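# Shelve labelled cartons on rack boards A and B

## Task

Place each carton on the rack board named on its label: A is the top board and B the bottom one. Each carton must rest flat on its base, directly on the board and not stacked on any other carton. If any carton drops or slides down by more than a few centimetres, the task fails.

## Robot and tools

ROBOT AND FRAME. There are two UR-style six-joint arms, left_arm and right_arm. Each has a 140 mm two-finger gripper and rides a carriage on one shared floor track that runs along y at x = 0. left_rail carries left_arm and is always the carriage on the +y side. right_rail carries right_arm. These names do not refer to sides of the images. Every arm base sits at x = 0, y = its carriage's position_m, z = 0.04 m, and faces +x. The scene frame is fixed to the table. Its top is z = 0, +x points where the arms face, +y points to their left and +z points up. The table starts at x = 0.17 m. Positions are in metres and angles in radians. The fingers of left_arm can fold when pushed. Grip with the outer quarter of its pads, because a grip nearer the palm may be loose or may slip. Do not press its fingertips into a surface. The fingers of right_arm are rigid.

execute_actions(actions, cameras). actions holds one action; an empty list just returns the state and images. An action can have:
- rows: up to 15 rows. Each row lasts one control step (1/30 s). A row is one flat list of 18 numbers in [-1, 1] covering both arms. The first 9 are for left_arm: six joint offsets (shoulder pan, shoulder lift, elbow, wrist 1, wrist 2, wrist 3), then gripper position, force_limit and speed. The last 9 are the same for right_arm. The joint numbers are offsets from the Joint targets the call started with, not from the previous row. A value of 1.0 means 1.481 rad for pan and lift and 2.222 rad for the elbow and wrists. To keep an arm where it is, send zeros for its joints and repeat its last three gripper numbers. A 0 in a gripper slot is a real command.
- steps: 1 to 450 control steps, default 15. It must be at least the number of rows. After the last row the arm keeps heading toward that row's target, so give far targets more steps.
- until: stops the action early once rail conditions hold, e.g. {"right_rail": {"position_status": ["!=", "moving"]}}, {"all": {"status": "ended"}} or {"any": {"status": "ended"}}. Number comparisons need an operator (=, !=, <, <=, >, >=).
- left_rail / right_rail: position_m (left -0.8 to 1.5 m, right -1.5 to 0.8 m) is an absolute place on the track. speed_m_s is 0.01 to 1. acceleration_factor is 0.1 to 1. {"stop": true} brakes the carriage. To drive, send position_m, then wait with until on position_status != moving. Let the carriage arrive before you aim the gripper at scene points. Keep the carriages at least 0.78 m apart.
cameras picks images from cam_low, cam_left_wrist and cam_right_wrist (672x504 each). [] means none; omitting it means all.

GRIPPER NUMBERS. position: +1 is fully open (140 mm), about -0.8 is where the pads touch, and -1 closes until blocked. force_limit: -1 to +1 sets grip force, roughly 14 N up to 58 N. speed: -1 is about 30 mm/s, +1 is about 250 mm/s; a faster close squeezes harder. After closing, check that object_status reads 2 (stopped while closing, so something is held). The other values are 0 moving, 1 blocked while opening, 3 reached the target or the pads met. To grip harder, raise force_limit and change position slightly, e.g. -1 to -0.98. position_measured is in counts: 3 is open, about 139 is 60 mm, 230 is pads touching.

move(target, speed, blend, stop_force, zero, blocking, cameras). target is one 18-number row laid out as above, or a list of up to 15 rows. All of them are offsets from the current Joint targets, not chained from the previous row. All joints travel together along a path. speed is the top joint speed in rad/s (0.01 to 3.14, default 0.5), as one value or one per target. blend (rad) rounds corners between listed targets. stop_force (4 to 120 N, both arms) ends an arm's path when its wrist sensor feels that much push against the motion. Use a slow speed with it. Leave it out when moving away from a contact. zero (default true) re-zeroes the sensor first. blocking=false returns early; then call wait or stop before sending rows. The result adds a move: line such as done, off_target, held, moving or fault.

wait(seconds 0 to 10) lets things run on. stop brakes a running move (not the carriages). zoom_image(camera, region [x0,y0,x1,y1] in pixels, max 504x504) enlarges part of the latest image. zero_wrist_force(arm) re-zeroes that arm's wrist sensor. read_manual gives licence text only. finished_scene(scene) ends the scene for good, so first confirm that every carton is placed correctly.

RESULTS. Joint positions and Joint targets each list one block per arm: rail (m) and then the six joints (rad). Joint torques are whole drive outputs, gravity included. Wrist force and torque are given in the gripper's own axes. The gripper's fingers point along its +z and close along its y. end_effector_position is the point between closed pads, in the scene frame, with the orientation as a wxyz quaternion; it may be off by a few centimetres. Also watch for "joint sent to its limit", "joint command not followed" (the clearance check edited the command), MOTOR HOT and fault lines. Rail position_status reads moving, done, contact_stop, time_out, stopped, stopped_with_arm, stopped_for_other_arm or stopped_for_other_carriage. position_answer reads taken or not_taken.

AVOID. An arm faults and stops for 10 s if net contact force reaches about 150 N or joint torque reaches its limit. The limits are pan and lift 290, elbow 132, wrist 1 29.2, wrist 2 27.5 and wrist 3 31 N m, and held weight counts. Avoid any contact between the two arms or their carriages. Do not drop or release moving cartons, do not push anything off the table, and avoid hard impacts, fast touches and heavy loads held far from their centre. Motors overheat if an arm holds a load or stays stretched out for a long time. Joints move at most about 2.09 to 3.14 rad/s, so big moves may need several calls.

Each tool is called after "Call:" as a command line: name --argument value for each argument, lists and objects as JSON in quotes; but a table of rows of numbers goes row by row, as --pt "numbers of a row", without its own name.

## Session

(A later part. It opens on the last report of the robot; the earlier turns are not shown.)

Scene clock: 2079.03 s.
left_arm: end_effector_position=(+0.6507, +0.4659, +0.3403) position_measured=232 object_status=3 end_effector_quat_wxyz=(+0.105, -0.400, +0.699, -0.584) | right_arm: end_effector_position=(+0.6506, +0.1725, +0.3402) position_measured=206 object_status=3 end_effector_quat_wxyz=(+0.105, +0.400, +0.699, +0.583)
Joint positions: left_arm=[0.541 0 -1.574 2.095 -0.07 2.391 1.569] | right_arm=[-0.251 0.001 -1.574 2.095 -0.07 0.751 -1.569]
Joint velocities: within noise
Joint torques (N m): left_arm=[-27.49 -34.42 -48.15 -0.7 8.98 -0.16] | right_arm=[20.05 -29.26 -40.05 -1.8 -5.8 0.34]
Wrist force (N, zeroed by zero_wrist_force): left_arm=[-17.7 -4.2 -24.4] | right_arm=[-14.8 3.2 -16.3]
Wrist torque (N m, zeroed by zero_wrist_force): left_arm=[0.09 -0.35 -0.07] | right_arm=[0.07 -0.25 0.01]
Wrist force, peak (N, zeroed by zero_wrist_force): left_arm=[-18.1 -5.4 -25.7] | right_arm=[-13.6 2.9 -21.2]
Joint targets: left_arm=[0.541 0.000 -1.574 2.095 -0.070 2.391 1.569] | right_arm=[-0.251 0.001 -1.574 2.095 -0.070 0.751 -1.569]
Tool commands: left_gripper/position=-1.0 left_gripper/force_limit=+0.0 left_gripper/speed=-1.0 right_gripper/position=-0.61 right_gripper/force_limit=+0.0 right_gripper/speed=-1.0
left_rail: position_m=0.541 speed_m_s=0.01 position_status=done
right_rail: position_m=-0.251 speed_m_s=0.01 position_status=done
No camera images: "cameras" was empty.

Call:
move --pt "0 0.038059 -0.026127 0.00076 0 0 -1 0 -1 0 0.038059 -0.026127 0.00076 0 0 -0.61 0 -1" --pt "0 0.074036 -0.052439 0.003093 0 0 -1 0 -1 0 0.074036 -0.052439 0.003093 0 0 -0.61 0 -1" --speed 0.03 --blend 0.005 --cameras '["cam_left_wrist", "cam_right_wrist"]'

Scene clock: 2092.77 s.
left_arm: end_effector_position=(+0.7196, +0.4658, +0.3403) position_measured=232 object_status=3 end_effector_quat_wxyz=(+0.105, -0.400, +0.699, -0.584) | right_arm: end_effector_position=(+0.7195, +0.1726, +0.3402) position_measured=206 object_status=3 end_effector_quat_wxyz=(+0.105, +0.400, +0.699, +0.583)
Joint positions: left_arm=[0.541 0 -1.465 1.978 -0.063 2.391 1.569] | right_arm=[-0.251 0.001 -1.465 1.978 -0.063 0.751 -1.569]
Joint velocities: within noise
Joint torques (N m): left_arm=[-23.78 -35.67 -57.32 1.66 8.45 -0.06] | right_arm=[4.11 -40.84 -45.45 1.95 -9.7 0.07]
Wrist force (N, zeroed by zero_wrist_force): left_arm=[-17.7 4.8 -16.5] | right_arm=[-15.9 -3.4 -17.4]
Wrist torque (N m, zeroed by zero_wrist_force): left_arm=[-0.16 -0.44 0.06] | right_arm=[0.18 -0.37 -0.07]
Wrist force, peak (N, zeroed by zero_wrist_force): left_arm=[-18.1 -5.2 -25.9] | right_arm=[-15.3 1.8 -23.1]
Joint targets: left_arm=[0.541 0.000 -1.465 1.978 -0.063 2.391 1.569] | right_arm=[-0.251 0.001 -1.465 1.978 -0.063 0.751 -1.569]
left_rail: position_m=0.541 speed_m_s=0.01 position_status=done
right_rail: position_m=-0.251 speed_m_s=0.01 position_status=done
move: done
camera_calibration:
cam_left_wrist: T_world_to_cam=[[-0.445726, 0.0139943, -0.89506, 0.627774], [0.41549, 0.888884, -0.19301, -0.651182], [0.792904, -0.457918, -0.402014, -0.0376637], [0, 0, 0, 1]] pos_world=[0.580238, 0.552793, 0.42107]
cam_right_wrist: T_world_to_cam=[[0.442776, -0.0253052, 0.896275, -0.61213], [0.424029, -0.874849, -0.234178, -0.0726351], [0.790031, 0.483735, -0.376632, -0.347734], [0, 0, 0, 1]] pos_world=[0.576556, 0.0891764, 0.40066]
Images, in order (width x height): cam_left_wrist 672x504, cam_right_wrist 672x504.

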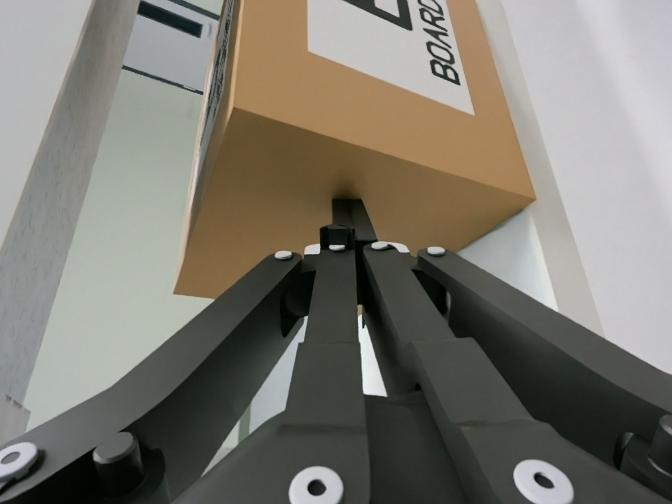

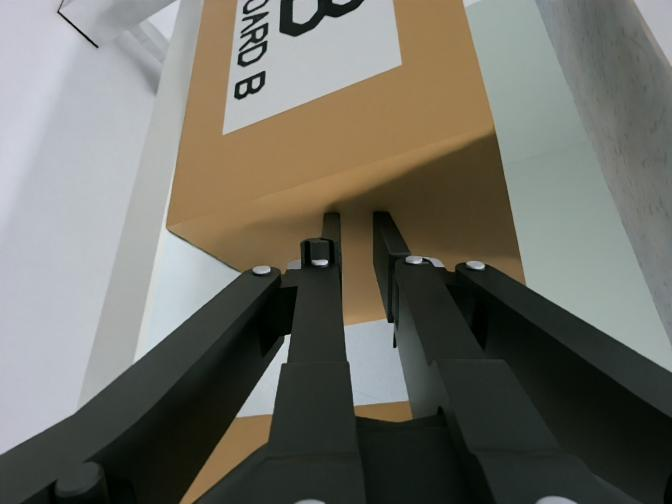

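Call:
execute_actions --actions '[{"left_rail":{"position_m":0.5491,"speed_m_s":0.01},"right_rail":{"position_m":-0.2589,"speed_m_s":0.01},"steps":150,"until":{"left_rail":{"position_status":["!=","moving"]},"right_rail":{"position_status":["!=","moving"]}}}]' --cameras '[]'

Call:
move --target '[0,-0.017988,0.013156,-0.001167,0,0,-1,0,-1,0,-0.017988,0.013156,-0.001167,0,0,-0.61,0,-1]' --speed 0.1 --cameras '[]'

Call:
zero_wrist_force --arm "left_arm"

Call:
zero_wrist_force --arm "right_arm"

Call:
execute_actions --actions '[{"left_rail":{"position_m":0.5404,"speed_m_s":0.01},"right_rail":{"position_m":-0.2516,"speed_m_s":0.01},"steps":150,"until":{"left_rail":{"position_status":["!=","moving"]},"right_rail":{"position_status":["!=","moving"]}}}]' --cameras '["cam_right_wrist"]'

Scene clock: 2121.73 s.
left_arm: end_effector_position=(+0.7197, +0.4738, +0.3403) position_measured=232 object_status=3 end_effector_quat_wxyz=(+0.105, -0.400, +0.699, -0.584) | right_arm: end_effector_position=(+0.7196, +0.1646, +0.3402) position_measured=206 object_status=3 end_effector_quat_wxyz=(+0.105, +0.400, +0.699, +0.583)
Joint positions: left_arm=[0.549 -0.001 -1.465 1.978 -0.063 2.391 1.569] | right_arm=[-0.259 0.001 -1.465 1.978 -0.063 0.751 -1.569]
Joint velocities: within noise
Joint torques (N m): left_arm=[9.16 -37.08 -50.16 1.53 -1.98 0.26] | right_arm=[7.07 -41.94 -38.99 1.98 2.35 0.51]
Wrist force (N, zeroed by zero_wrist_force): left_arm=[-0.3 -0.1 0.3] | right_arm=[-0.4 -0.6 -0.4]
Wrist torque (N m, zeroed by zero_wrist_force): left_arm=[-0.04 0.05 -0.01] | right_arm=[-0.12 0.23 0.03]
Wrist force, peak (N, zeroed by zero_wrist_force): left_arm=[-18.3 4.4 -16.2] | right_arm=[-16.8 -4.3 -17.2]
Joint targets: left_arm=[0.549 0.000 -1.465 1.978 -0.063 2.391 1.569] | right_arm=[-0.259 0.001 -1.465 1.978 -0.063 0.751 -1.569]
Tool commands: left_gripper/position=-1.0 left_gripper/force_limit=+0.0 left_gripper/speed=-1.0 right_gripper/position=-0.61 right_gripper/force_limit=+0.0 right_gripper/speed=-1.0
left_rail: position_m=0.549 speed_m_s=0.01 position_status=done
right_rail: position_m=-0.259 speed_m_s=0.01 position_status=done
No camera images: "cameras" was empty.

Scene clock: 2122.57 s.
left_arm: end_effector_position=(+0.7028, +0.4739, +0.3405) position_measured=232 object_status=3 end_effector_quat_wxyz=(+0.105, -0.400, +0.699, -0.584) | right_arm: end_effector_position=(+0.7028, +0.1645, +0.3404) position_measured=206 object_status=3 end_effector_quat_wxyz=(+0.105, +0.400, +0.699, +0.583)
Joint positions: left_arm=[0.549 0 -1.491 2.007 -0.066 2.391 1.569] | right_arm=[-0.259 0.001 -1.491 2.007 -0.066 0.751 -1.569]
Joint velocities: within noise
Joint torques (N m): left_arm=[10.24 -70.13 -33.11 -0.5 -1.32 0.5] | right_arm=[7.15 -62.1 -28.85 -1.97 2.58 0.58]
Wrist force (N, zeroed by zero_wrist_force): left_arm=[-0.1 -0.1 0.2] | right_arm=[-0.5 -0.6 -0.2]
Wrist torque (N m, zeroed by zero_wrist_force): left_arm=[-0.03 0.02 -0.01] | right_arm=[-0.15 0.25 0.05]
Wrist force, peak (N, zeroed by zero_wrist_force): left_arm=[-0.8 -0.4 0.2] | right_arm=[-0.1 -0.9 -0.8]
Joint targets: left_arm=[0.549 0.000 -1.491 2.007 -0.066 2.391 1.569] | right_arm=[-0.259 0.001 -1.491 2.007 -0.066 0.751 -1.569]
left_rail: position_m=0.549 speed_m_s=0.01 position_status=done
right_rail: position_m=-0.259 speed_m_s=0.01 position_status=done
move: done
No camera images: "cameras" was empty.

Wrist force sensor zeroed.

Wrist force sensor zeroed.

Scene clock: 2123.73 s.
left_arm: end_effector_position=(+0.7027, +0.4653, +0.3405) position_measured=232 object_status=3 end_effector_quat_wxyz=(+0.105, -0.400, +0.699, -0.584) | right_arm: end_effector_position=(+0.7027, +0.1718, +0.3404) position_measured=206 object_status=3 end_effector_quat_wxyz=(+0.105, +0.400, +0.699, +0.583)
Joint positions: left_arm=[0.54 0 -1.491 2.007 -0.066 2.391 1.569] | right_arm=[-0.252 0.001 -1.491 2.007 -0.066 0.751 -1.569]
Joint velocities: within noise
Joint torques (N m): left_arm=[-14.28 -63.11 -33.01 -1.21 4.57 0.49] | right_arm=[8.79 -55.17 -30.34 -1.93 -2.17 0.26]
Wrist force (N, zeroed by zero_wrist_force): left_arm=[-15.5 -4.2 -25.6] | right_arm=[-13.4 2.9 -17.7]
Wrist torque (N m, zeroed by zero_wrist_force): left_arm=[0.03 -0.25 -0.05] | right_arm=[-0.05 -0.16 0.00]
Wrist force, peak (N, zeroed by zero_wrist_force): left_arm=[-15.5 -4.2 -25.6] | right_arm=[-13.7 2.8 -17.7]
Joint targets: left_arm=[0.540 0.000 -1.491 2.007 -0.066 2.391 1.569] | right_arm=[-0.252 0.001 -1.491 2.007 -0.066 0.751 -1.569]
Tool commands: left_gripper/position=-1.0 left_gripper/force_limit=+0.0 left_gripper/speed=-1.0 right_gripper/position=-0.61 right_gripper/force_limit=+0.0 right_gripper/speed=-1.0
left_rail: position_m=0.540 speed_m_s=0.01 position_status=done
right_rail: position_m=-0.252 speed_m_s=0.01 position_status=done
camera_calibration:
cam_right_wrist: T_world_to_cam=[[0.442719, -0.0252879, 0.896304, -0.604828], [0.423947, -0.874912, -0.234088, -0.0661071], [0.790107, 0.483621, -0.376619, -0.333957], [0, 0, 0, 1]] pos_world=[0.559656, 0.0883758, 0.40086]
Images, in order (width x height): cam_right_wrist 672x504.

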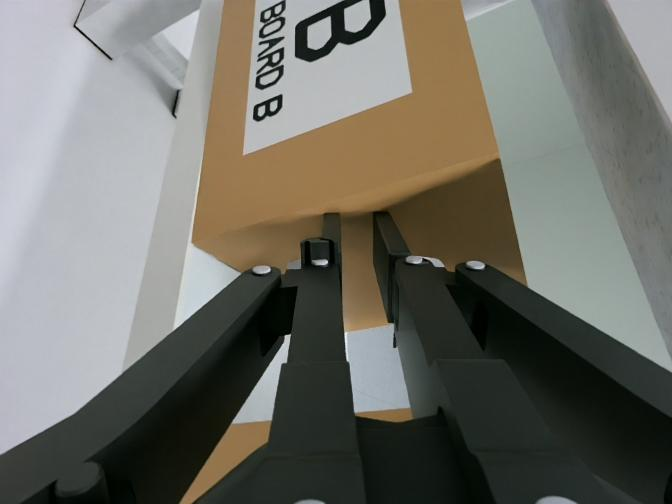

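Call:
move --target '[0,0.015872,-0.011608,0.00103,0,0,-1,0,-1,0,0.006349,-0.004643,0.000412,0,0,-0.61,0,-1]' --speed 0.02 --cameras '["cam_left_wrist", "cam_right_wrist"]'

Scene clock: 2138.87 s.
left_arm: end_effector_position=(+0.7175, +0.4651, +0.3403) position_measured=232 object_status=3 end_effector_quat_wxyz=(+0.105, -0.400, +0.699, -0.584) | right_arm: end_effector_position=(+0.7086, +0.1719, +0.3404) position_measured=206 object_status=3 end_effector_quat_wxyz=(+0.105, +0.400, +0.699, +0.583)
Joint positions: left_arm=[0.54 0 -1.468 1.982 -0.063 2.391 1.569] | right_arm=[-0.252 0.001 -1.482 1.997 -0.065 0.751 -1.569]
Joint velocities: within noise
Joint torques (N m): left_arm=[-32.62 -38.16 -56.66 1.69 5.65 0.19] | right_arm=[11.69 -41.05 -46.52 2.27 -9.79 0.67]
Wrist force (N, zeroed by zero_wrist_force): left_arm=[-16.5 3.7 -17.2] | right_arm=[-16.2 -3.4 -14.7]
Wrist torque (N m, zeroed by zero_wrist_force): left_arm=[-0.16 -0.40 0.06] | right_arm=[0.12 -0.27 -0.05]
Wrist force, peak (N, zeroed by zero_wrist_force): left_arm=[-14.9 -5.5 -28.3] | right_arm=[-16.0 3.6 -21.3]
Joint targets: left_arm=[0.540 0.000 -1.468 1.982 -0.063 2.391 1.569] | right_arm=[-0.252 0.001 -1.482 1.997 -0.065 0.751 -1.569]
left_rail: position_m=0.540 speed_m_s=0.01 position_status=done
right_rail: position_m=-0.252 speed_m_s=0.01 position_status=done
move: done
camera_calibration:
cam_left_wrist: T_world_to_cam=[[-0.445708, 0.0140342, -0.895068, 0.626864], [0.41551, 0.888884, -0.19297, -0.649757], [0.792904, -0.457918, -0.402014, -0.036398], [0, 0, 0, 1]] pos_world=[0.578238, 0.552093, 0.42107]
cam_right_wrist: T_world_to_cam=[[0.442705, -0.0253489, 0.896309, -0.607473], [0.424047, -0.874837, -0.234188, -0.0686737], [0.790061, 0.483754, -0.376546, -0.338713], [0, 0, 0, 1]] pos_world=[0.565656, 0.0883764, 0.40086]
Images, in order (width x height): cam_left_wrist 672x504, cam_right_wrist 672x504.

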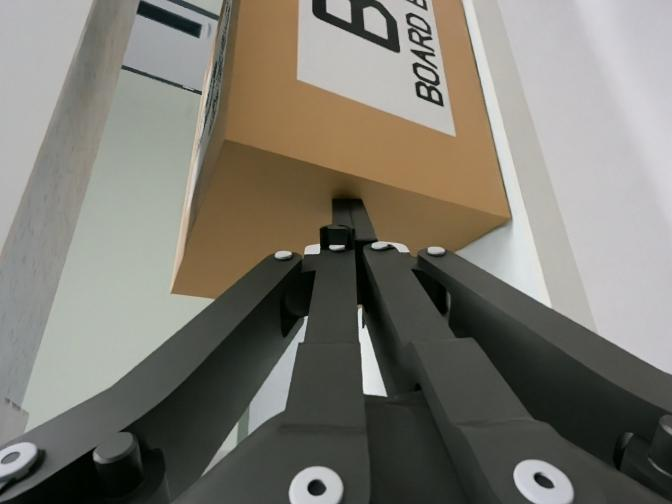

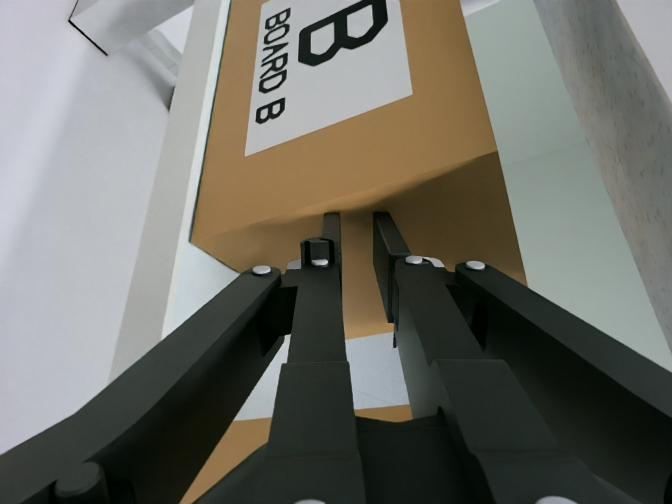

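Call:
execute_actions --actions '[{"left_rail":{"position_m":0.5484,"speed_m_s":0.01},"right_rail":{"position_m":-0.2596,"speed_m_s":0.01},"steps":150,"until":{"left_rail":{"position_status":["!=","moving"]},"right_rail":{"position_status":["!=","moving"]}}}]' --cameras '[]'

Call:
move --pt "0 -0.071919 0.050891 -0.002956 0 0 -1 0 -1 0 -0.062396 0.043926 -0.002338 0 0 -0.61 0 -1" --pt "0 -0.229255 0.140376 0.012425 0 0 -1 0 -1 0 -0.219732 0.133411 0.013043 0 0 -0.61 0 -1" --pt "0 -0.360338 -0.027988 0.268158 0 0 -1 0 -1 0 -0.350815 -0.034953 0.268777 0 0 -0.61 0 -1" --speed '[0.15,0.3,0.35]' --blend 0.02 --cameras '[]'

Call:
execute_actions --actions '[{"left_rail":{"position_m":0.565,"speed_m_s":0.05},"right_rail":{"position_m":-0.285,"speed_m_s":0.05},"steps":150,"until":{"left_rail":{"position_status":["!=","moving"]},"right_rail":{"position_status":["!=","moving"]}}}]' --cameras '[]'

Call:
move --target '[0,0.368936,0.31508,-0.560982,0,0,-1,0,-1,0,0.368936,0.31508,-0.560982,0,0,-0.61,0,-1]' --speed 0.35 --cameras '["cam_left_wrist", "cam_right_wrist"]'

Scene clock: 2180.80 s.
left_arm: end_effector_position=(+0.7177, +0.4732, +0.3403) position_measured=232 object_status=3 end_effector_quat_wxyz=(+0.105, -0.400, +0.699, -0.584) | right_arm: end_effector_position=(+0.7086, +0.1639, +0.3404) position_measured=206 object_status=3 end_effector_quat_wxyz=(+0.105, +0.400, +0.699, +0.583)
Joint positions: left_arm=[0.548 0 -1.468 1.982 -0.063 2.391 1.569] | right_arm=[-0.26 0.001 -1.482 1.997 -0.065 0.751 -1.569]
Joint velocities: within noise
Joint torques (N m): left_arm=[-11.06 -37.82 -50.84 1.53 2.87 0.09] | right_arm=[2.35 -41.37 -39.5 2.16 2.55 0.95]
Wrist force (N, zeroed by zero_wrist_force): left_arm=[-0.3 -0.1 -0.3] | right_arm=[-1.8 -0.6 -0.2]
Wrist torque (N m, zeroed by zero_wrist_force): left_arm=[-0.02 0.07 0.00] | right_arm=[-0.12 0.41 0.00]
Wrist force, peak (N, zeroed by zero_wrist_force): left_arm=[-17.5 3.4 -16.5] | right_arm=[-17.1 -4.3 -14.7]
Joint targets: left_arm=[0.548 0.000 -1.468 1.982 -0.063 2.391 1.569] | right_arm=[-0.260 0.001 -1.482 1.997 -0.065 0.751 -1.569]
Tool commands: left_gripper/position=-1.0 left_gripper/force_limit=+0.0 left_gripper/speed=-1.0 right_gripper/position=-0.61 right_gripper/force_limit=+0.0 right_gripper/speed=-1.0
left_rail: position_m=0.548 speed_m_s=0.01 position_status=done
right_rail: position_m=-0.260 speed_m_s=0.01 position_status=done
No camera images: "cameras" was empty.

Scene clock: 2184.53 s.
left_arm: end_effector_position=(+0.4707, +0.4733, +0.6153) position_measured=232 object_status=3 end_effector_quat_wxyz=(+0.105, -0.400, +0.699, -0.584) | right_arm: end_effector_position=(+0.4707, +0.1637, +0.6152) position_measured=206 object_status=3 end_effector_quat_wxyz=(+0.105, +0.400, +0.699, +0.583)
Joint positions: left_arm=[0.548 0 -2.002 1.919 0.532 2.391 1.569] | right_arm=[-0.26 0.001 -2.002 1.919 0.532 0.751 -1.569]
Joint velocities: within noise
Joint torques (N m): left_arm=[5.3 -28.79 -59.6 2.63 2.47 0.24] | right_arm=[-13.51 -21.61 -49.7 3.33 2.48 1.27]
Wrist force (N, zeroed by zero_wrist_force): left_arm=[-0.2 0.2 -0.1] | right_arm=[-2.3 -0.6 0.3]
Wrist torque (N m, zeroed by zero_wrist_force): left_arm=[0.08 0.04 -0.01] | right_arm=[-0.13 0.52 -0.06]
Wrist force, peak (N, zeroed by zero_wrist_force): left_arm=[0.6 2.3 -0.8] | right_arm=[-1.9 -3.2 -0.3]
Joint targets: left_arm=[0.548 0.000 -2.002 1.919 0.532 2.391 1.569] | right_arm=[-0.260 0.001 -2.002 1.919 0.532 0.751 -1.569]
left_rail: position_m=0.548 speed_m_s=0.01 position_status=done
right_rail: position_m=-0.260 speed_m_s=0.01 position_status=done
move: done
No camera images: "cameras" was empty.

Scene clock: 2185.47 s.
left_arm: end_effector_position=(+0.4707, +0.4898, +0.6154) position_measured=232 object_status=3 end_effector_quat_wxyz=(+0.105, -0.400, +0.699, -0.584) | right_arm: end_effector_position=(+0.4706, +0.1384, +0.6153) position_measured=206 object_status=3 end_effector_quat_wxyz=(+0.105, +0.400, +0.699, +0.583)
Joint positions: left_arm=[0.565 0 -2.002 1.919 0.532 2.391 1.569] | right_arm=[-0.285 0.001 -2.002 1.919 0.532 0.751 -1.569]
Joint velocities: within noise
Joint torques (N m): left_arm=[6.52 -30.97 -59.01 2.48 2.66 0.68] | right_arm=[-14.45 -19.7 -47.8 3 2.39 1.18]
Wrist force (N, zeroed by zero_wrist_force): left_arm=[-0.1 -0.3 -0.4] | right_arm=[-2.3 -0.8 0.0]
Wrist torque (N m, zeroed by zero_wrist_force): left_arm=[-0.03 0.02 -0.01] | right_arm=[-0.17 0.52 -0.06]
Wrist force, peak (N, zeroed by zero_wrist_force): left_arm=[0.7 0.1 0.7] | right_arm=[-2.8 -0.8 -0.1]
Joint targets: left_arm=[0.565 0.000 -2.002 1.919 0.532 2.391 1.569] | right_arm=[-0.285 0.001 -2.002 1.919 0.532 0.751 -1.569]
Tool commands: left_gripper/position=-1.0 left_gripper/force_limit=+0.0 left_gripper/speed=-1.0 right_gripper/position=-0.61 right_gripper/force_limit=+0.0 right_gripper/speed=-1.0
left_rail: position_m=0.565 speed_m_s=0.05 position_status=done
right_rail: position_m=-0.285 speed_m_s=0.05 position_status=done
No camera images: "cameras" was empty.

Scene clock: 2189.60 s.
left_arm: end_effector_position=(+0.4537, +0.4899, +0.0954) position_measured=232 object_status=3 end_effector_quat_wxyz=(+0.105, -0.400, +0.699, -0.584) | right_arm: end_effector_position=(+0.4536, +0.1383, +0.0953) position_measured=206 object_status=3 end_effector_quat_wxyz=(+0.105, +0.400, +0.699, +0.583)
Joint positions: left_arm=[0.565 0 -1.455 2.619 -0.714 2.391 1.569] | right_arm=[-0.285 0.001 -1.455 2.619 -0.714 0.751 -1.569]
Joint velocities: within noise
Joint torques (N m): left_arm=[12.32 -7.69 -7.37 -1.89 0.54 0.27] | right_arm=[-9.14 -12.96 -7.89 -2.84 1.94 1.29]
Wrist force (N, zeroed by zero_wrist_force): left_arm=[0.0 0.2 -0.2] | right_arm=[-2.0 -0.4 0.4]
Wrist torque (N m, zeroed by zero_wrist_force): left_arm=[0.06 -0.01 0.01] | right_arm=[-0.06 0.49 0.03]
Wrist force, peak (N, zeroed by zero_wrist_force): left_arm=[1.8 1.1 -2.0] | right_arm=[-2.7 -1.0 0.8]
Joint targets: left_arm=[0.565 0.000 -1.455 2.619 -0.714 2.391 1.569] | right_arm=[-0.285 0.001 -1.455 2.619 -0.714 0.751 -1.569]
left_rail: position_m=0.565 speed_m_s=0.05 position_status=done
right_rail: position_m=-0.285 speed_m_s=0.05 position_status=done
move: done
camera_calibration:
cam_left_wrist: T_world_to_cam=[[-0.445726, 0.0139943, -0.89506, 0.289718], [0.41549, 0.888884, -0.19301, -0.609394], [0.792904, -0.457918, -0.402014, 0.0857521], [0, 0, 0, 1]] pos_world=[0.314338, 0.576893, 0.17617]
cam_right_wrist: T_world_to_cam=[[0.442705, -0.0253489, 0.896309, -0.275747], [0.424047, -0.874837, -0.234188, -0.047248], [0.790061, 0.483754, -0.376546, -0.213333], [0, 0, 0, 1]] pos_world=[0.310656, 0.0548764, 0.15576]
Images, in order (width x height): cam_left_wrist 672x504, cam_right_wrist 672x504.

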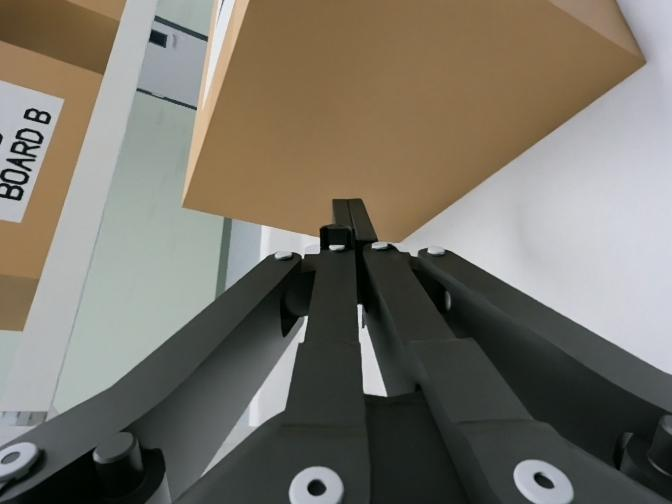

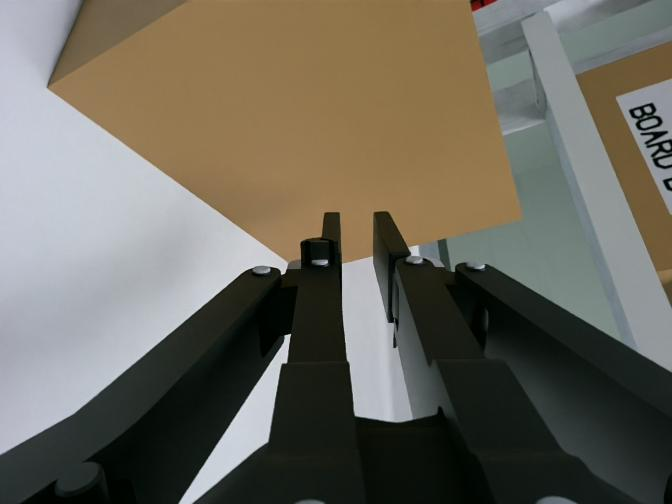

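Call:
zero_wrist_force --arm "left_arm"

Call:
zero_wrist_force --arm "right_arm"

Call:
execute_actions --actions '[{"left_rail":{"position_m":0.5429,"speed_m_s":0.05},"right_rail":{"position_m":-0.2697,"speed_m_s":0.05},"steps":150,"until":{"left_rail":{"position_status":["!=","moving"]},"right_rail":{"position_status":["!=","moving"]}}}]' --cameras '[]'

Call:
execute_actions --actions '[{"left_rail":{"position_m":0.5379,"speed_m_s":0.01},"right_rail":{"position_m":-0.2647,"speed_m_s":0.01},"steps":150,"until":{"left_rail":{"position_status":["!=","moving"]},"right_rail":{"position_status":["!=","moving"]}}}]' --cameras '[]'

Wrist force sensor zeroed.

Wrist force sensor zeroed.

Scene clock: 2220.57 s.
left_arm: end_effector_position=(+0.4536, +0.4678, +0.0953) position_measured=232 object_status=3 end_effector_quat_wxyz=(+0.105, -0.400, +0.699, -0.584) | right_arm: end_effector_position=(+0.4536, +0.1536, +0.0953) position_measured=206 object_status=3 end_effector_quat_wxyz=(+0.105, +0.400, +0.699, +0.583)
Joint positions: left_arm=[0.543 0 -1.455 2.619 -0.714 2.391 1.569] | right_arm=[-0.27 0.001 -1.455 2.619 -0.714 0.751 -1.569]
Joint velocities: within noise
Joint torques (N m): left_arm=[10.96 -10.08 -15.23 -0.69 -0.9 0.38] | right_arm=[-7.65 -16.09 -14.1 -1.45 1.77 1.13]
Wrist force (N, zeroed by zero_wrist_force): left_arm=[-0.3 -0.4 -0.1] | right_arm=[-0.1 -0.2 0.2]
Wrist torque (N m, zeroed by zero_wrist_force): left_arm=[-0.10 0.06 0.00] | right_arm=[-0.03 0.00 0.00]
Wrist force, peak (N, zeroed by zero_wrist_force): left_arm=[-0.9 -0.1 -0.8] | right_arm=[-1.2 -0.2 -0.9]
Joint targets: left_arm=[0.543 0.000 -1.455 2.619 -0.714 2.391 1.569] | right_arm=[-0.270 0.001 -1.455 2.619 -0.714 0.751 -1.569]
Tool commands: left_gripper/position=-1.0 left_gripper/force_limit=+0.0 left_gripper/speed=-1.0 right_gripper/position=-0.61 right_gripper/force_limit=+0.0 right_gripper/speed=-1.0
left_rail: position_m=0.543 speed_m_s=0.05 position_status=done
right_rail: position_m=-0.270 speed_m_s=0.05 position_status=done
No camera images: "cameras" was empty.

Scene clock: 2221.33 s.
left_arm: end_effector_position=(+0.4536, +0.4627, +0.0953) position_measured=232 object_status=3 end_effector_quat_wxyz=(+0.105, -0.400, +0.699, -0.584) | right_arm: end_effector_position=(+0.4536, +0.1587, +0.0953) position_measured=206 object_status=3 end_effector_quat_wxyz=(+0.105, +0.400, +0.699, +0.583)
Joint positions: left_arm=[0.538 0 -1.455 2.619 -0.714 2.391 1.569] | right_arm=[-0.265 0.001 -1.455 2.619 -0.714 0.751 -1.569]
Joint velocities: within noise
Joint torques (N m): left_arm=[9.9 -9.65 -16.87 -0.36 -0.97 0.94] | right_arm=[-5.66 -15.46 -16.16 -1.29 1.72 1.24]
Wrist force (N, zeroed by zero_wrist_force): left_arm=[0.1 0.0 0.2] | right_arm=[-0.2 -0.4 0.0]
Wrist torque (N m, zeroed by zero_wrist_force): left_arm=[-0.02 -0.03 0.00] | right_arm=[-0.07 0.02 0.00]
Wrist force, peak (N, zeroed by zero_wrist_force): left_arm=[-0.4 -0.3 -0.1] | right_arm=[-0.3 -0.5 0.1]
Joint targets: left_arm=[0.538 0.000 -1.455 2.619 -0.714 2.391 1.569] | right_arm=[-0.265 0.001 -1.455 2.619 -0.714 0.751 -1.569]
Tool commands: left_gripper/position=-1.0 left_gripper/force_limit=+0.0 left_gripper/speed=-1.0 right_gripper/position=-0.61 right_gripper/force_limit=+0.0 right_gripper/speed=-1.0
left_rail: position_m=0.538 speed_m_s=0.01 position_status=done
right_rail: position_m=-0.265 speed_m_s=0.01 position_status=done
No camera images: "cameras" was empty.

Call:
execute_actions --actions '[{"left_rail":{"position_m":0.5344,"speed_m_s":0.01},"right_rail":{"position_m":-0.2612,"speed_m_s":0.01},"steps":150,"until":{"left_rail":{"position_status":["!=","moving"]},"right_rail":{"position_status":["!=","moving"]}}}]' --cameras '[]'

Call:
execute_actions --actions '[{"left_rail":{"position_m":0.5324,"speed_m_s":0.01},"right_rail":{"position_m":-0.2592,"speed_m_s":0.01},"steps":150,"until":{"left_rail":{"position_status":["!=","moving"]},"right_rail":{"position_status":["!=","moving"]}}}]' --cameras '[]'

Scene clock: 2228.17 s.
left_arm: end_effector_position=(+0.4536, +0.4593, +0.0953) position_measured=232 object_status=3 end_effector_quat_wxyz=(+0.105, -0.400, +0.699, -0.584) | right_arm: end_effector_position=(+0.4536, +0.1621, +0.0953) position_measured=206 object_status=3 end_effector_quat_wxyz=(+0.105, +0.400, +0.699, +0.583)
Joint positions: left_arm=[0.534 0 -1.455 2.619 -0.714 2.391 1.569] | right_arm=[-0.261 0.001 -1.455 2.619 -0.714 0.751 -1.569]
Joint velocities: within noise
Joint torques (N m): left_arm=[8.94 -8.58 -22.57 0.89 1.72 0.45] | right_arm=[-1.61 -16.76 -22.8 0.25 1.51 1.22]
Wrist force (N, zeroed by zero_wrist_force): left_arm=[-5.9 -2.9 -7.7] | right_arm=[-0.3 0.0 0.0]
Wrist torque (N m, zeroed by zero_wrist_force): left_arm=[0.04 -0.05 -0.03] | right_arm=[0.00 0.07 0.00]
Wrist force, peak (N, zeroed by zero_wrist_force): left_arm=[-5.9 -2.9 -7.7] | right_arm=[-0.3 -0.8 0.0]
Joint targets: left_arm=[0.534 0.000 -1.455 2.619 -0.714 2.391 1.569] | right_arm=[-0.261 0.001 -1.455 2.619 -0.714 0.751 -1.569]
Tool commands: left_gripper/position=-1.0 left_gripper/force_limit=+0.0 left_gripper/speed=-1.0 right_gripper/position=-0.61 right_gripper/force_limit=+0.0 right_gripper/speed=-1.0
left_rail: position_m=0.534 speed_m_s=0.01 position_status=done
right_rail: position_m=-0.261 speed_m_s=0.01 position_status=done
No camera images: "cameras" was empty.

Scene clock: 2228.67 s.
left_arm: end_effector_position=(+0.4536, +0.4574, +0.0953) position_measured=232 object_status=3 end_effector_quat_wxyz=(+0.105, -0.400, +0.699, -0.584) | right_arm: end_effector_position=(+0.4536, +0.1640, +0.0953) position_measured=206 object_status=3 end_effector_quat_wxyz=(+0.105, +0.400, +0.699, +0.583) end_effector_velocity=(-0.001, +0.001, -0.001) end_effector_angular_velocity=(-0.001, +0.001, +0.001)
Joint positions: left_arm=[0.532 0 -1.455 2.619 -0.714 2.391 1.569] | right_arm=[-0.259 0.001 -1.455 2.619 -0.714 0.751 -1.569]
Joint velocities: left_arm=[within noise] | right_arm=[0.001 0.002 0.001 0 0.001 0.001 -0.001]
Joint torques (N m): left_arm=[-12.55 -12.75 -24.1 1.15 4.3 0.56] | right_arm=[-0.77 -17.91 -22.52 0.32 -1.74 1.4]
Wrist force (N, zeroed by zero_wrist_force): left_arm=[-19.9 -9.9 -44.7] | right_arm=[-15.5 8.0 -44.0]
Wrist torque (N m, zeroed by zero_wrist_force): left_arm=[0.25 -0.16 -0.13] | right_arm=[-0.24 0.22 0.08]
Wrist force, peak (N, zeroed by zero_wrist_force): left_arm=[-19.9 -9.9 -44.7] | right_arm=[-15.5 8.0 -44.0]
Joint targets: left_arm=[0.532 0.000 -1.455 2.619 -0.714 2.391 1.569] | right_arm=[-0.259 0.001 -1.455 2.619 -0.714 0.751 -1.569]
Tool commands: left_gripper/position=-1.0 left_gripper/force_limit=+0.0 left_gripper/speed=-1.0 right_gripper/position=-0.61 right_gripper/force_limit=+0.0 right_gripper/speed=-1.0
left_rail: position_m=0.532 speed_m_s=0.01 position_status=done
right_rail: position_m=-0.259 speed_m_s=0.01 position_status=done
No camera images: "cameras" was empty.

Call:
execute_actions --actions '[{"left_rail":{"position_m":0.5316,"speed_m_s":0.01},"right_rail":{"position_m":-0.2584,"speed_m_s":0.01},"steps":150,"until":{"left_rail":{"position_status":["!=","moving"]},"right_rail":{"position_status":["!=","moving"]}}}]' --cameras '[]'

Scene clock: 2233.47 s.
left_arm: end_effector_position=(+0.4536, +0.4565, +0.0953) position_measured=232 object_status=3 end_effector_quat_wxyz=(+0.105, -0.400, +0.699, -0.584) | right_arm: end_effector_position=(+0.4536, +0.1649, +0.0953) position_measured=206 object_status=3 end_effector_quat_wxyz=(+0.105, +0.400, +0.699, +0.583)
Joint positions: left_arm=[0.532 0 -1.455 2.619 -0.714 2.391 1.569] | right_arm=[-0.258 0.001 -1.455 2.619 -0.714 0.751 -1.569]
Joint velocities: within noise
Joint torques (N m): left_arm=[-38.15 -9.8 -29.21 1.19 12.84 0.34] | right_arm=[8.24 -17.94 -24.12 1.79 -9.92 1.08]
Wrist force (N, zeroed by zero_wrist_force): left_arm=[-30.9 -15.1 -64.7] | right_arm=[-27.5 15.5 -64.1]
Wrist torque (N m, zeroed by zero_wrist_force): left_arm=[0.35 -0.41 -0.19] | right_arm=[-0.49 0.11 0.17]
Wrist force, peak (N, zeroed by zero_wrist_force): left_arm=[-30.9 -15.1 -64.7] | right_arm=[-27.5 15.5 -64.1]
Joint targets: left_arm=[0.532 0.000 -1.455 2.619 -0.714 2.391 1.569] | right_arm=[-0.258 0.001 -1.455 2.619 -0.714 0.751 -1.569]
Tool commands: left_gripper/position=-1.0 left_gripper/force_limit=+0.0 left_gripper/speed=-1.0 right_gripper/position=-0.61 right_gripper/force_limit=+0.0 right_gripper/speed=-1.0
left_rail: position_m=0.532 speed_m_s=0.01 position_status=done
right_rail: position_m=-0.258 speed_m_s=0.01 position_status=done
No camera images: "cameras" was empty.

Call:
move --target '[0,-0.029895,-0.003502,0.023428,0,0,-1,0,-1,0,-0.029895,-0.003502,0.023428,0,0,-0.61,0,-1]' --speed 0.03 --cameras '["cam_right_wrist"]'

Scene clock: 2242.57 s.
left_arm: end_effector_position=(+0.4536, +0.4564, +0.1103) position_measured=232 object_status=3 end_effector_quat_wxyz=(+0.105, -0.400, +0.699, -0.584) | right_arm: end_effector_position=(+0.4536, +0.1650, +0.1102) position_measured=206 object_status=3 end_effector_quat_wxyz=(+0.105, +0.400, +0.699, +0.583)
Joint positions: left_arm=[0.532 0 -1.499 2.612 -0.662 2.391 1.569] | right_arm=[-0.258 0.001 -1.499 2.612 -0.662 0.751 -1.569]
Joint velocities: within noise
Joint torques (N m): left_arm=[-35.92 -50.81 -35.82 1.69 12.4 0.84] | right_arm=[33.5 -42.63 -28.18 2.25 -10.1 1.04]
Wrist force (N, zeroed by zero_wrist_force): left_arm=[-38.3 6.9 -34.7] | right_arm=[-39.6 -7.8 -33.7]
Wrist torque (N m, zeroed by zero_wrist_force): left_arm=[-0.22 -1.05 0.12] | right_arm=[0.09 -0.72 -0.24]
Wrist force, peak (N, zeroed by zero_wrist_force): left_arm=[-32.2 -15.1 -65.1] | right_arm=[-28.4 15.3 -64.6]
Joint targets: left_arm=[0.532 0.000 -1.499 2.612 -0.662 2.391 1.569] | right_arm=[-0.258 0.001 -1.499 2.612 -0.662 0.751 -1.569]
left_rail: position_m=0.532 speed_m_s=0.01 position_status=done
right_rail: position_m=-0.258 speed_m_s=0.01 position_status=done
move: done
camera_calibration:
cam_right_wrist: T_world_to_cam=[[0.442705, -0.0253489, 0.896309, -0.288425], [0.424047, -0.874837, -0.234188, -0.0204005], [0.790061, 0.483754, -0.376546, -0.220639], [0, 0, 0, 1]] pos_world=[0.310656, 0.0815764, 0.17066]
Images, in order (width x height): cam_right_wrist 672x504.

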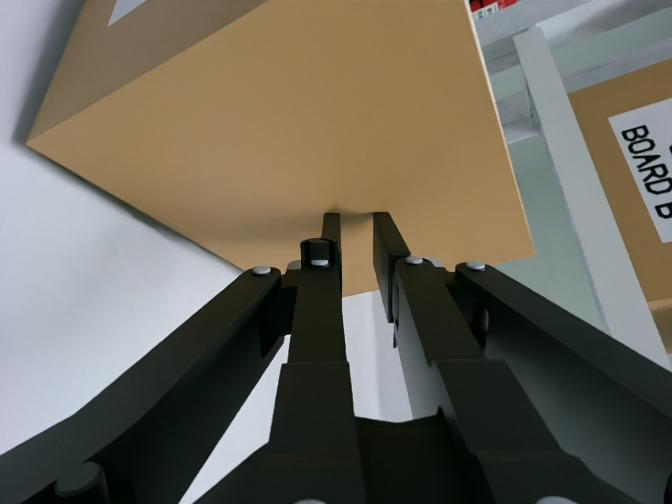

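Call:
execute_actions --actions '[{"left_rail":{"position_m":0.5309,"speed_m_s":0.01},"right_rail":{"position_m":-0.2577,"speed_m_s":0.01},"steps":150,"until":{"left_rail":{"position_status":["!=","moving"]},"right_rail":{"position_status":["!=","moving"]}}}]' --cameras '[]'

Scene clock: 2285.17 s.
left_arm: end_effector_position=(+0.4536, +0.4558, +0.1103) position_measured=232 object_status=3 end_effector_quat_wxyz=(+0.105, -0.400, +0.699, -0.584) | right_arm: end_effector_position=(+0.4536, +0.1656, +0.1103) position_measured=206 object_status=3 end_effector_quat_wxyz=(+0.105, +0.400, +0.699, +0.583)
Joint positions: left_arm=[0.531 0 -1.499 2.612 -0.662 2.391 1.569] | right_arm=[-0.258 0.001 -1.499 2.612 -0.662 0.751 -1.569]
Joint velocities: within noise
Joint torques (N m): left_arm=[-34.24 -51.52 -28.79 0.81 12.63 0.83] | right_arm=[30.53 -41.85 -21.41 1.37 -10.17 0.85]
Wrist force (N, zeroed by zero_wrist_force): left_arm=[-47.5 6.7 -44.3] | right_arm=[-49.5 -7.8 -42.8]
Wrist torque (N m, zeroed by zero_wrist_force): left_arm=[-0.25 -1.31 0.12] | right_arm=[0.12 -0.86 -0.24]
Wrist force, peak (N, zeroed by zero_wrist_force): left_arm=[-47.5 6.7 -44.3] | right_arm=[-49.5 -7.8 -42.8]
Joint targets: left_arm=[0.531 0.000 -1.499 2.612 -0.662 2.391 1.569] | right_arm=[-0.258 0.001 -1.499 2.612 -0.662 0.751 -1.569]
Tool commands: left_gripper/position=-1.0 left_gripper/force_limit=+0.0 left_gripper/speed=-1.0 right_gripper/position=-0.61 right_gripper/force_limit=+0.0 right_gripper/speed=-1.0
left_rail: position_m=0.531 speed_m_s=0.01 position_status=done
right_rail: position_m=-0.258 speed_m_s=0.01 position_status=done
No camera images: "cameras" was empty.

Call:
move --target '[0,-0.33904,-0.311578,0.537554,0,0,-1,0,-1,0,-0.33904,-0.311578,0.537554,0,0,-0.61,0,-1]' --speed 0.14 --cameras '[]'

Call:
move --pt "0 0.101507 -0.042369 -0.025287 0 0 -1 0 -1 0 0.101507 -0.042369 -0.025287 0 0 -0.61 0 -1" --pt "0 0.197153 -0.091888 -0.039518 0 0 -1 0 -1 0 0.197153 -0.091888 -0.039518 0 0 -0.61 0 -1" --pt "0 0.280175 -0.142627 -0.044114 0 0 -1 0 -1 0 0.280175 -0.142627 -0.044114 0 0 -0.61 0 -1" --speed 0.1 --blend 0.01 --cameras '["cam_right_wrist"]'

Scene clock: 2310.90 s.
left_arm: end_effector_position=(+0.4707, +0.4558, +0.6153) position_measured=232 object_status=3 end_effector_quat_wxyz=(+0.105, -0.400, +0.699, -0.584) | right_arm: end_effector_position=(+0.4707, +0.1656, +0.6153) position_measured=206 object_status=3 end_effector_quat_wxyz=(+0.105, +0.400, +0.699, +0.583)
Joint positions: left_arm=[0.531 0 -2.002 1.919 0.532 2.391 1.569] | right_arm=[-0.258 0.001 -2.002 1.919 0.532 0.751 -1.569]
Joint velocities: within noise
Joint torques (N m): left_arm=[-31.22 -31.49 -65.95 1.48 12.82 1.62] | right_arm=[19.33 -24.32 -56.09 2.2 -10.61 0.95]
Wrist force (N, zeroed by zero_wrist_force): left_arm=[-47.6 6.5 -45.1] | right_arm=[-50.0 -7.6 -43.1]
Wrist torque (N m, zeroed by zero_wrist_force): left_arm=[-0.20 -1.27 0.10] | right_arm=[0.10 -0.81 -0.36]
Wrist force, peak (N, zeroed by zero_wrist_force): left_arm=[-48.3 6.3 -45.5] | right_arm=[-50.5 -8.2 -43.9]
Joint targets: left_arm=[0.531 0.000 -2.002 1.919 0.532 2.391 1.569] | right_arm=[-0.258 0.001 -2.002 1.919 0.532 0.751 -1.569]
left_rail: position_m=0.531 speed_m_s=0.01 position_status=done
right_rail: position_m=-0.258 speed_m_s=0.01 position_status=done
move: done
No camera images: "cameras" was empty.

Scene clock: 2315.50 s.
left_arm: end_effector_position=(+0.7186, +0.4556, +0.6153) position_measured=232 object_status=3 end_effector_quat_wxyz=(+0.105, -0.400, +0.699, -0.584) | right_arm: end_effector_position=(+0.7186, +0.1658, +0.6152) position_measured=206 object_status=3 end_effector_quat_wxyz=(+0.105, +0.400, +0.699, +0.583)
Joint positions: left_arm=[0.531 0 -1.587 1.603 0.434 2.391 1.569] | right_arm=[-0.258 0.001 -1.587 1.603 0.434 0.751 -1.569]
Joint velocities: within noise
Joint torques (N m): left_arm=[-32.61 -35.85 -67.2 -3.93 12.83 1.33] | right_arm=[27.3 -39.12 -55.07 -4.63 -10.63 0.88]
Wrist force (N, zeroed by zero_wrist_force): left_arm=[-41.6 6.4 -38.7] | right_arm=[-43.8 -7.3 -37.5]
Wrist torque (N m, zeroed by zero_wrist_force): left_arm=[-0.24 -1.16 0.10] | right_arm=[0.15 -0.79 -0.35]
Wrist force, peak (N, zeroed by zero_wrist_force): left_arm=[-46.7 6.6 -46.1] | right_arm=[-50.0 -9.2 -43.8]
Joint targets: left_arm=[0.531 0.000 -1.587 1.602 0.434 2.391 1.569] | right_arm=[-0.258 0.001 -1.587 1.602 0.434 0.751 -1.569]
left_rail: position_m=0.531 speed_m_s=0.01 position_status=done
right_rail: position_m=-0.258 speed_m_s=0.01 position_status=done
move: done
camera_calibration:
cam_right_wrist: T_world_to_cam=[[0.442705, -0.0253489, 0.896309, -0.858361], [0.424047, -0.874837, -0.234188, -0.013896], [0.790061, 0.483754, -0.376546, -0.240188], [0, 0, 0, 1]] pos_world=[0.575656, 0.0822764, 0.67566]
Images, in order (width x height): cam_right_wrist 672x504.

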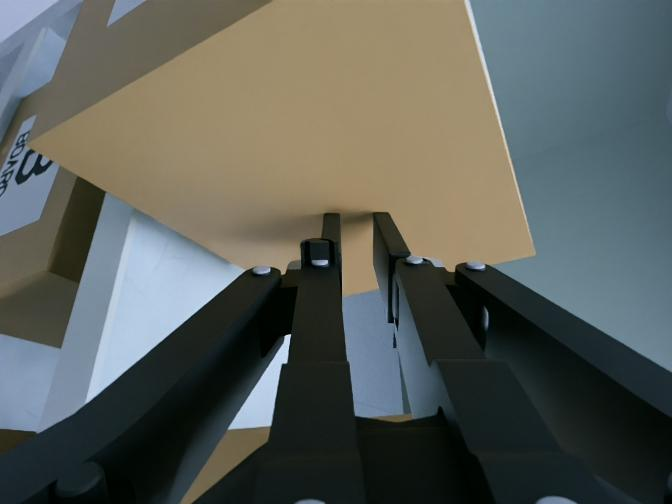

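Call:
move --target '[0,0.001681,0.025684,-0.026805,0,0,-1,0,-1,0,0.001681,0.025684,-0.026805,0,0,-0.61,0,-1]' --speed 0.05 --cameras '[]'

Call:
move --target '[0,0.000135,0.001486,-0.001576,0,0,-1,0,-1,0,0.000135,0.001486,-0.001576,0,0,-0.61,0,-1]' --speed 0.01 --cameras '[]'

Call:
move --target '[0,0.000135,0.001486,-0.001576,0,0,-1,0,-1,0,0.000135,0.001486,-0.001576,0,0,-0.61,0,-1]' --speed 0.01 --cameras '[]'

Scene clock: 2330.27 s.
left_arm: end_effector_position=(+0.7187, +0.4556, +0.5814) position_measured=232 object_status=3 end_effector_quat_wxyz=(+0.105, -0.400, +0.699, -0.584) | right_arm: end_effector_position=(+0.7187, +0.1658, +0.5813) position_measured=206 object_status=3 end_effector_quat_wxyz=(+0.105, +0.400, +0.699, +0.583)
Joint positions: left_arm=[0.531 0 -1.584 1.659 0.375 2.391 1.569] | right_arm=[-0.258 0.001 -1.584 1.659 0.375 0.751 -1.569]
Joint velocities: within noise
Joint torques (N m): left_arm=[-29.77 -33.76 -45.11 -3.56 13.05 1.44] | right_arm=[44.28 -40.69 -37.9 -5.2 -10.57 0.74]
Wrist force (N, zeroed by zero_wrist_force): left_arm=[-41.6 7.3 -38.9] | right_arm=[-44.5 -8.3 -37.5]
Wrist torque (N m, zeroed by zero_wrist_force): left_arm=[-0.22 -1.19 0.10] | right_arm=[0.09 -0.73 -0.33]
Wrist force, peak (N, zeroed by zero_wrist_force): left_arm=[-41.7 6.9 -39.4] | right_arm=[-44.9 -8.5 -37.6]
Joint targets: left_arm=[0.531 0.000 -1.584 1.660 0.375 2.391 1.569] | right_arm=[-0.258 0.001 -1.584 1.660 0.375 0.751 -1.569]
left_rail: position_m=0.531 speed_m_s=0.01 position_status=done
right_rail: position_m=-0.258 speed_m_s=0.01 position_status=done
move: done
No camera images: "cameras" was empty.

Scene clock: 2330.97 s.
left_arm: end_effector_position=(+0.7187, +0.4556, +0.5794) position_measured=232 object_status=3 end_effector_quat_wxyz=(+0.105, -0.400, +0.699, -0.584) | right_arm: end_effector_position=(+0.7186, +0.1658, +0.5793) position_measured=206 object_status=3 end_effector_quat_wxyz=(+0.105, +0.400, +0.699, +0.583)
Joint positions: left_arm=[0.531 0 -1.584 1.663 0.371 2.391 1.569] | right_arm=[-0.258 0.001 -1.584 1.663 0.371 0.751 -1.569]
Joint velocities: within noise
Joint torques (N m): left_arm=[-31.32 -28.06 -39.17 -2.47 13.03 1.05] | right_arm=[46.21 -31.08 -31.34 -1.68 -10.57 0.56]
Wrist force (N, zeroed by zero_wrist_force): left_arm=[-42.8 0.8 -40.9] | right_arm=[-42.2 3.9 -41.0]
Wrist torque (N m, zeroed by zero_wrist_force): left_arm=[-0.15 -1.13 0.01] | right_arm=[-0.02 -0.55 -0.06]
Wrist force, peak (N, zeroed by zero_wrist_force): left_arm=[-43.0 3.9 -40.8] | right_arm=[-42.4 2.9 -40.9]
Joint targets: left_arm=[0.531 0.000 -1.584 1.663 0.371 2.391 1.569] | right_arm=[-0.258 0.001 -1.584 1.663 0.371 0.751 -1.569]
left_rail: position_m=0.531 speed_m_s=0.01 position_status=done
right_rail: position_m=-0.258 speed_m_s=0.01 position_status=done
move: done
No camera images: "cameras" was empty.

Scene clock: 2331.67 s.
left_arm: end_effector_position=(+0.7186, +0.4556, +0.5774) position_measured=232 object_status=3 end_effector_quat_wxyz=(+0.105, -0.400, +0.699, -0.584) | right_arm: end_effector_position=(+0.7186, +0.1658, +0.5773) position_measured=206 object_status=3 end_effector_quat_wxyz=(+0.105, +0.400, +0.699, +0.583)
Joint positions: left_arm=[0.531 0 -1.584 1.666 0.368 2.391 1.569] | right_arm=[-0.258 0.001 -1.584 1.666 0.368 0.751 -1.569]
Joint velocities: within noise
Joint torques (N m): left_arm=[-31.61 -24.1 -32.9 -1.75 12.88 1.45] | right_arm=[49.3 -30.69 -29.91 -2.25 -10.36 0.54]
Wrist force (N, zeroed by zero_wrist_force): left_arm=[-40.9 -5.1 -43.9] | right_arm=[-42.0 4.4 -41.9]
Wrist torque (N m, zeroed by zero_wrist_force): left_arm=[0.00 -1.08 -0.11] | right_arm=[0.09 -0.56 0.11]
Wrist force, peak (N, zeroed by zero_wrist_force): left_arm=[-41.1 -5.7 -43.8] | right_arm=[-42.0 4.4 -41.9]
Joint targets: left_arm=[0.531 0.000 -1.584 1.666 0.368 2.391 1.569] | right_arm=[-0.258 0.001 -1.584 1.666 0.368 0.751 -1.569]
left_rail: position_m=0.531 speed_m_s=0.01 position_status=done
right_rail: position_m=-0.258 speed_m_s=0.01 position_status=done
move: done
No camera images: "cameras" was empty.

Call:
move --target '[0,0.000068,0.000743,-0.000788,0,0,-1,0,-1,0,0.000068,0.000743,-0.000788,0,0,-0.61,0,-1]' --speed 0.01 --cameras '[]'

Call:
move --target '[0,0.000068,0.000743,-0.000788,0,0,-1,0,-1,0,0.000068,0.000743,-0.000788,0,0,-0.61,0,-1]' --speed 0.01 --cameras '["cam_right_wrist"]'

Scene clock: 2344.57 s.
left_arm: end_effector_position=(+0.7186, +0.4557, +0.5764) position_measured=232 object_status=3 end_effector_quat_wxyz=(+0.105, -0.400, +0.699, -0.584) | right_arm: end_effector_position=(+0.7186, +0.1658, +0.5763) position_measured=206 object_status=3 end_effector_quat_wxyz=(+0.105, +0.400, +0.699, +0.583)
Joint positions: left_arm=[0.531 0 -1.584 1.668 0.366 2.391 1.569] | right_arm=[-0.258 0.001 -1.584 1.668 0.366 0.751 -1.569]
Joint velocities: within noise
Joint torques (N m): left_arm=[-37.61 -15.08 -27.57 -1.23 12.42 1.7] | right_arm=[53.07 -23.72 -24.43 -1.93 -10.65 0.59]
Wrist force (N, zeroed by zero_wrist_force): left_arm=[-36.6 -11.9 -58.4] | right_arm=[-37.7 12.3 -56.8]
Wrist torque (N m, zeroed by zero_wrist_force): left_arm=[0.26 -0.66 -0.19] | right_arm=[0.00 -0.27 0.24]
Wrist force, peak (N, zeroed by zero_wrist_force): left_arm=[-36.6 -11.9 -58.4] | right_arm=[-37.7 12.3 -56.8]
Joint targets: left_arm=[0.531 0.000 -1.584 1.668 0.366 2.391 1.569] | right_arm=[-0.258 0.001 -1.584 1.668 0.366 0.751 -1.569]
left_rail: position_m=0.531 speed_m_s=0.01 position_status=done
right_rail: position_m=-0.258 speed_m_s=0.01 position_status=done
move: done
No camera images: "cameras" was empty.

Scene clock: 2345.27 s.
left_arm: end_effector_position=(+0.7186, +0.4557, +0.5754) position_measured=232 object_status=3 end_effector_quat_wxyz=(+0.105, -0.400, +0.699, -0.584) | right_arm: end_effector_position=(+0.7186, +0.1658, +0.5753) position_measured=206 object_status=3 end_effector_quat_wxyz=(+0.105, +0.400, +0.699, +0.583)
Joint positions: left_arm=[0.531 0 -1.584 1.669 0.364 2.391 1.569] | right_arm=[-0.258 0.001 -1.584 1.669 0.364 0.751 -1.569]
Joint velocities: within noise
Joint torques (N m): left_arm=[-40.65 -8.86 -26.38 -1.41 13.07 1.55] | right_arm=[50.47 -17.47 -18.35 -0.62 -10.53 0.62]
Wrist force (N, zeroed by zero_wrist_force): left_arm=[-35.9 -12.4 -61.1] | right_arm=[-38.6 18.8 -58.3]
Wrist torque (N m, zeroed by zero_wrist_force): left_arm=[0.27 -0.68 -0.21] | right_arm=[-0.26 -0.33 0.35]
Wrist force, peak (N, zeroed by zero_wrist_force): left_arm=[-33.9 -14.5 -64.2] | right_arm=[-36.9 17.3 -60.4]
Joint targets: left_arm=[0.531 0.000 -1.584 1.669 0.364 2.391 1.569] | right_arm=[-0.258 0.001 -1.584 1.669 0.364 0.751 -1.569]
left_rail: position_m=0.531 speed_m_s=0.01 position_status=done
right_rail: position_m=-0.258 speed_m_s=0.01 position_status=done
move: done
camera_calibration:
cam_right_wrist: T_world_to_cam=[[0.442561, -0.0253363, 0.89638, -0.822515], [0.424072, -0.874848, -0.234101, -0.0231787], [0.790128, 0.483734, -0.376429, -0.255292], [0, 0, 0, 1]] pos_world=[0.575556, 0.0823763, 0.635761]
Images, in order (width x height): cam_right_wrist 672x504.

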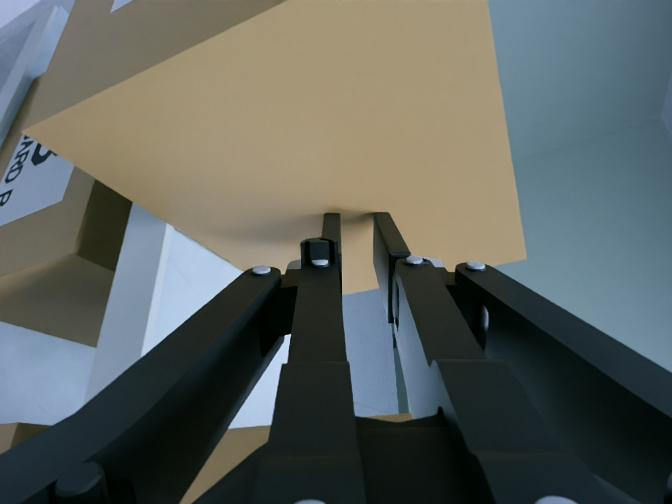

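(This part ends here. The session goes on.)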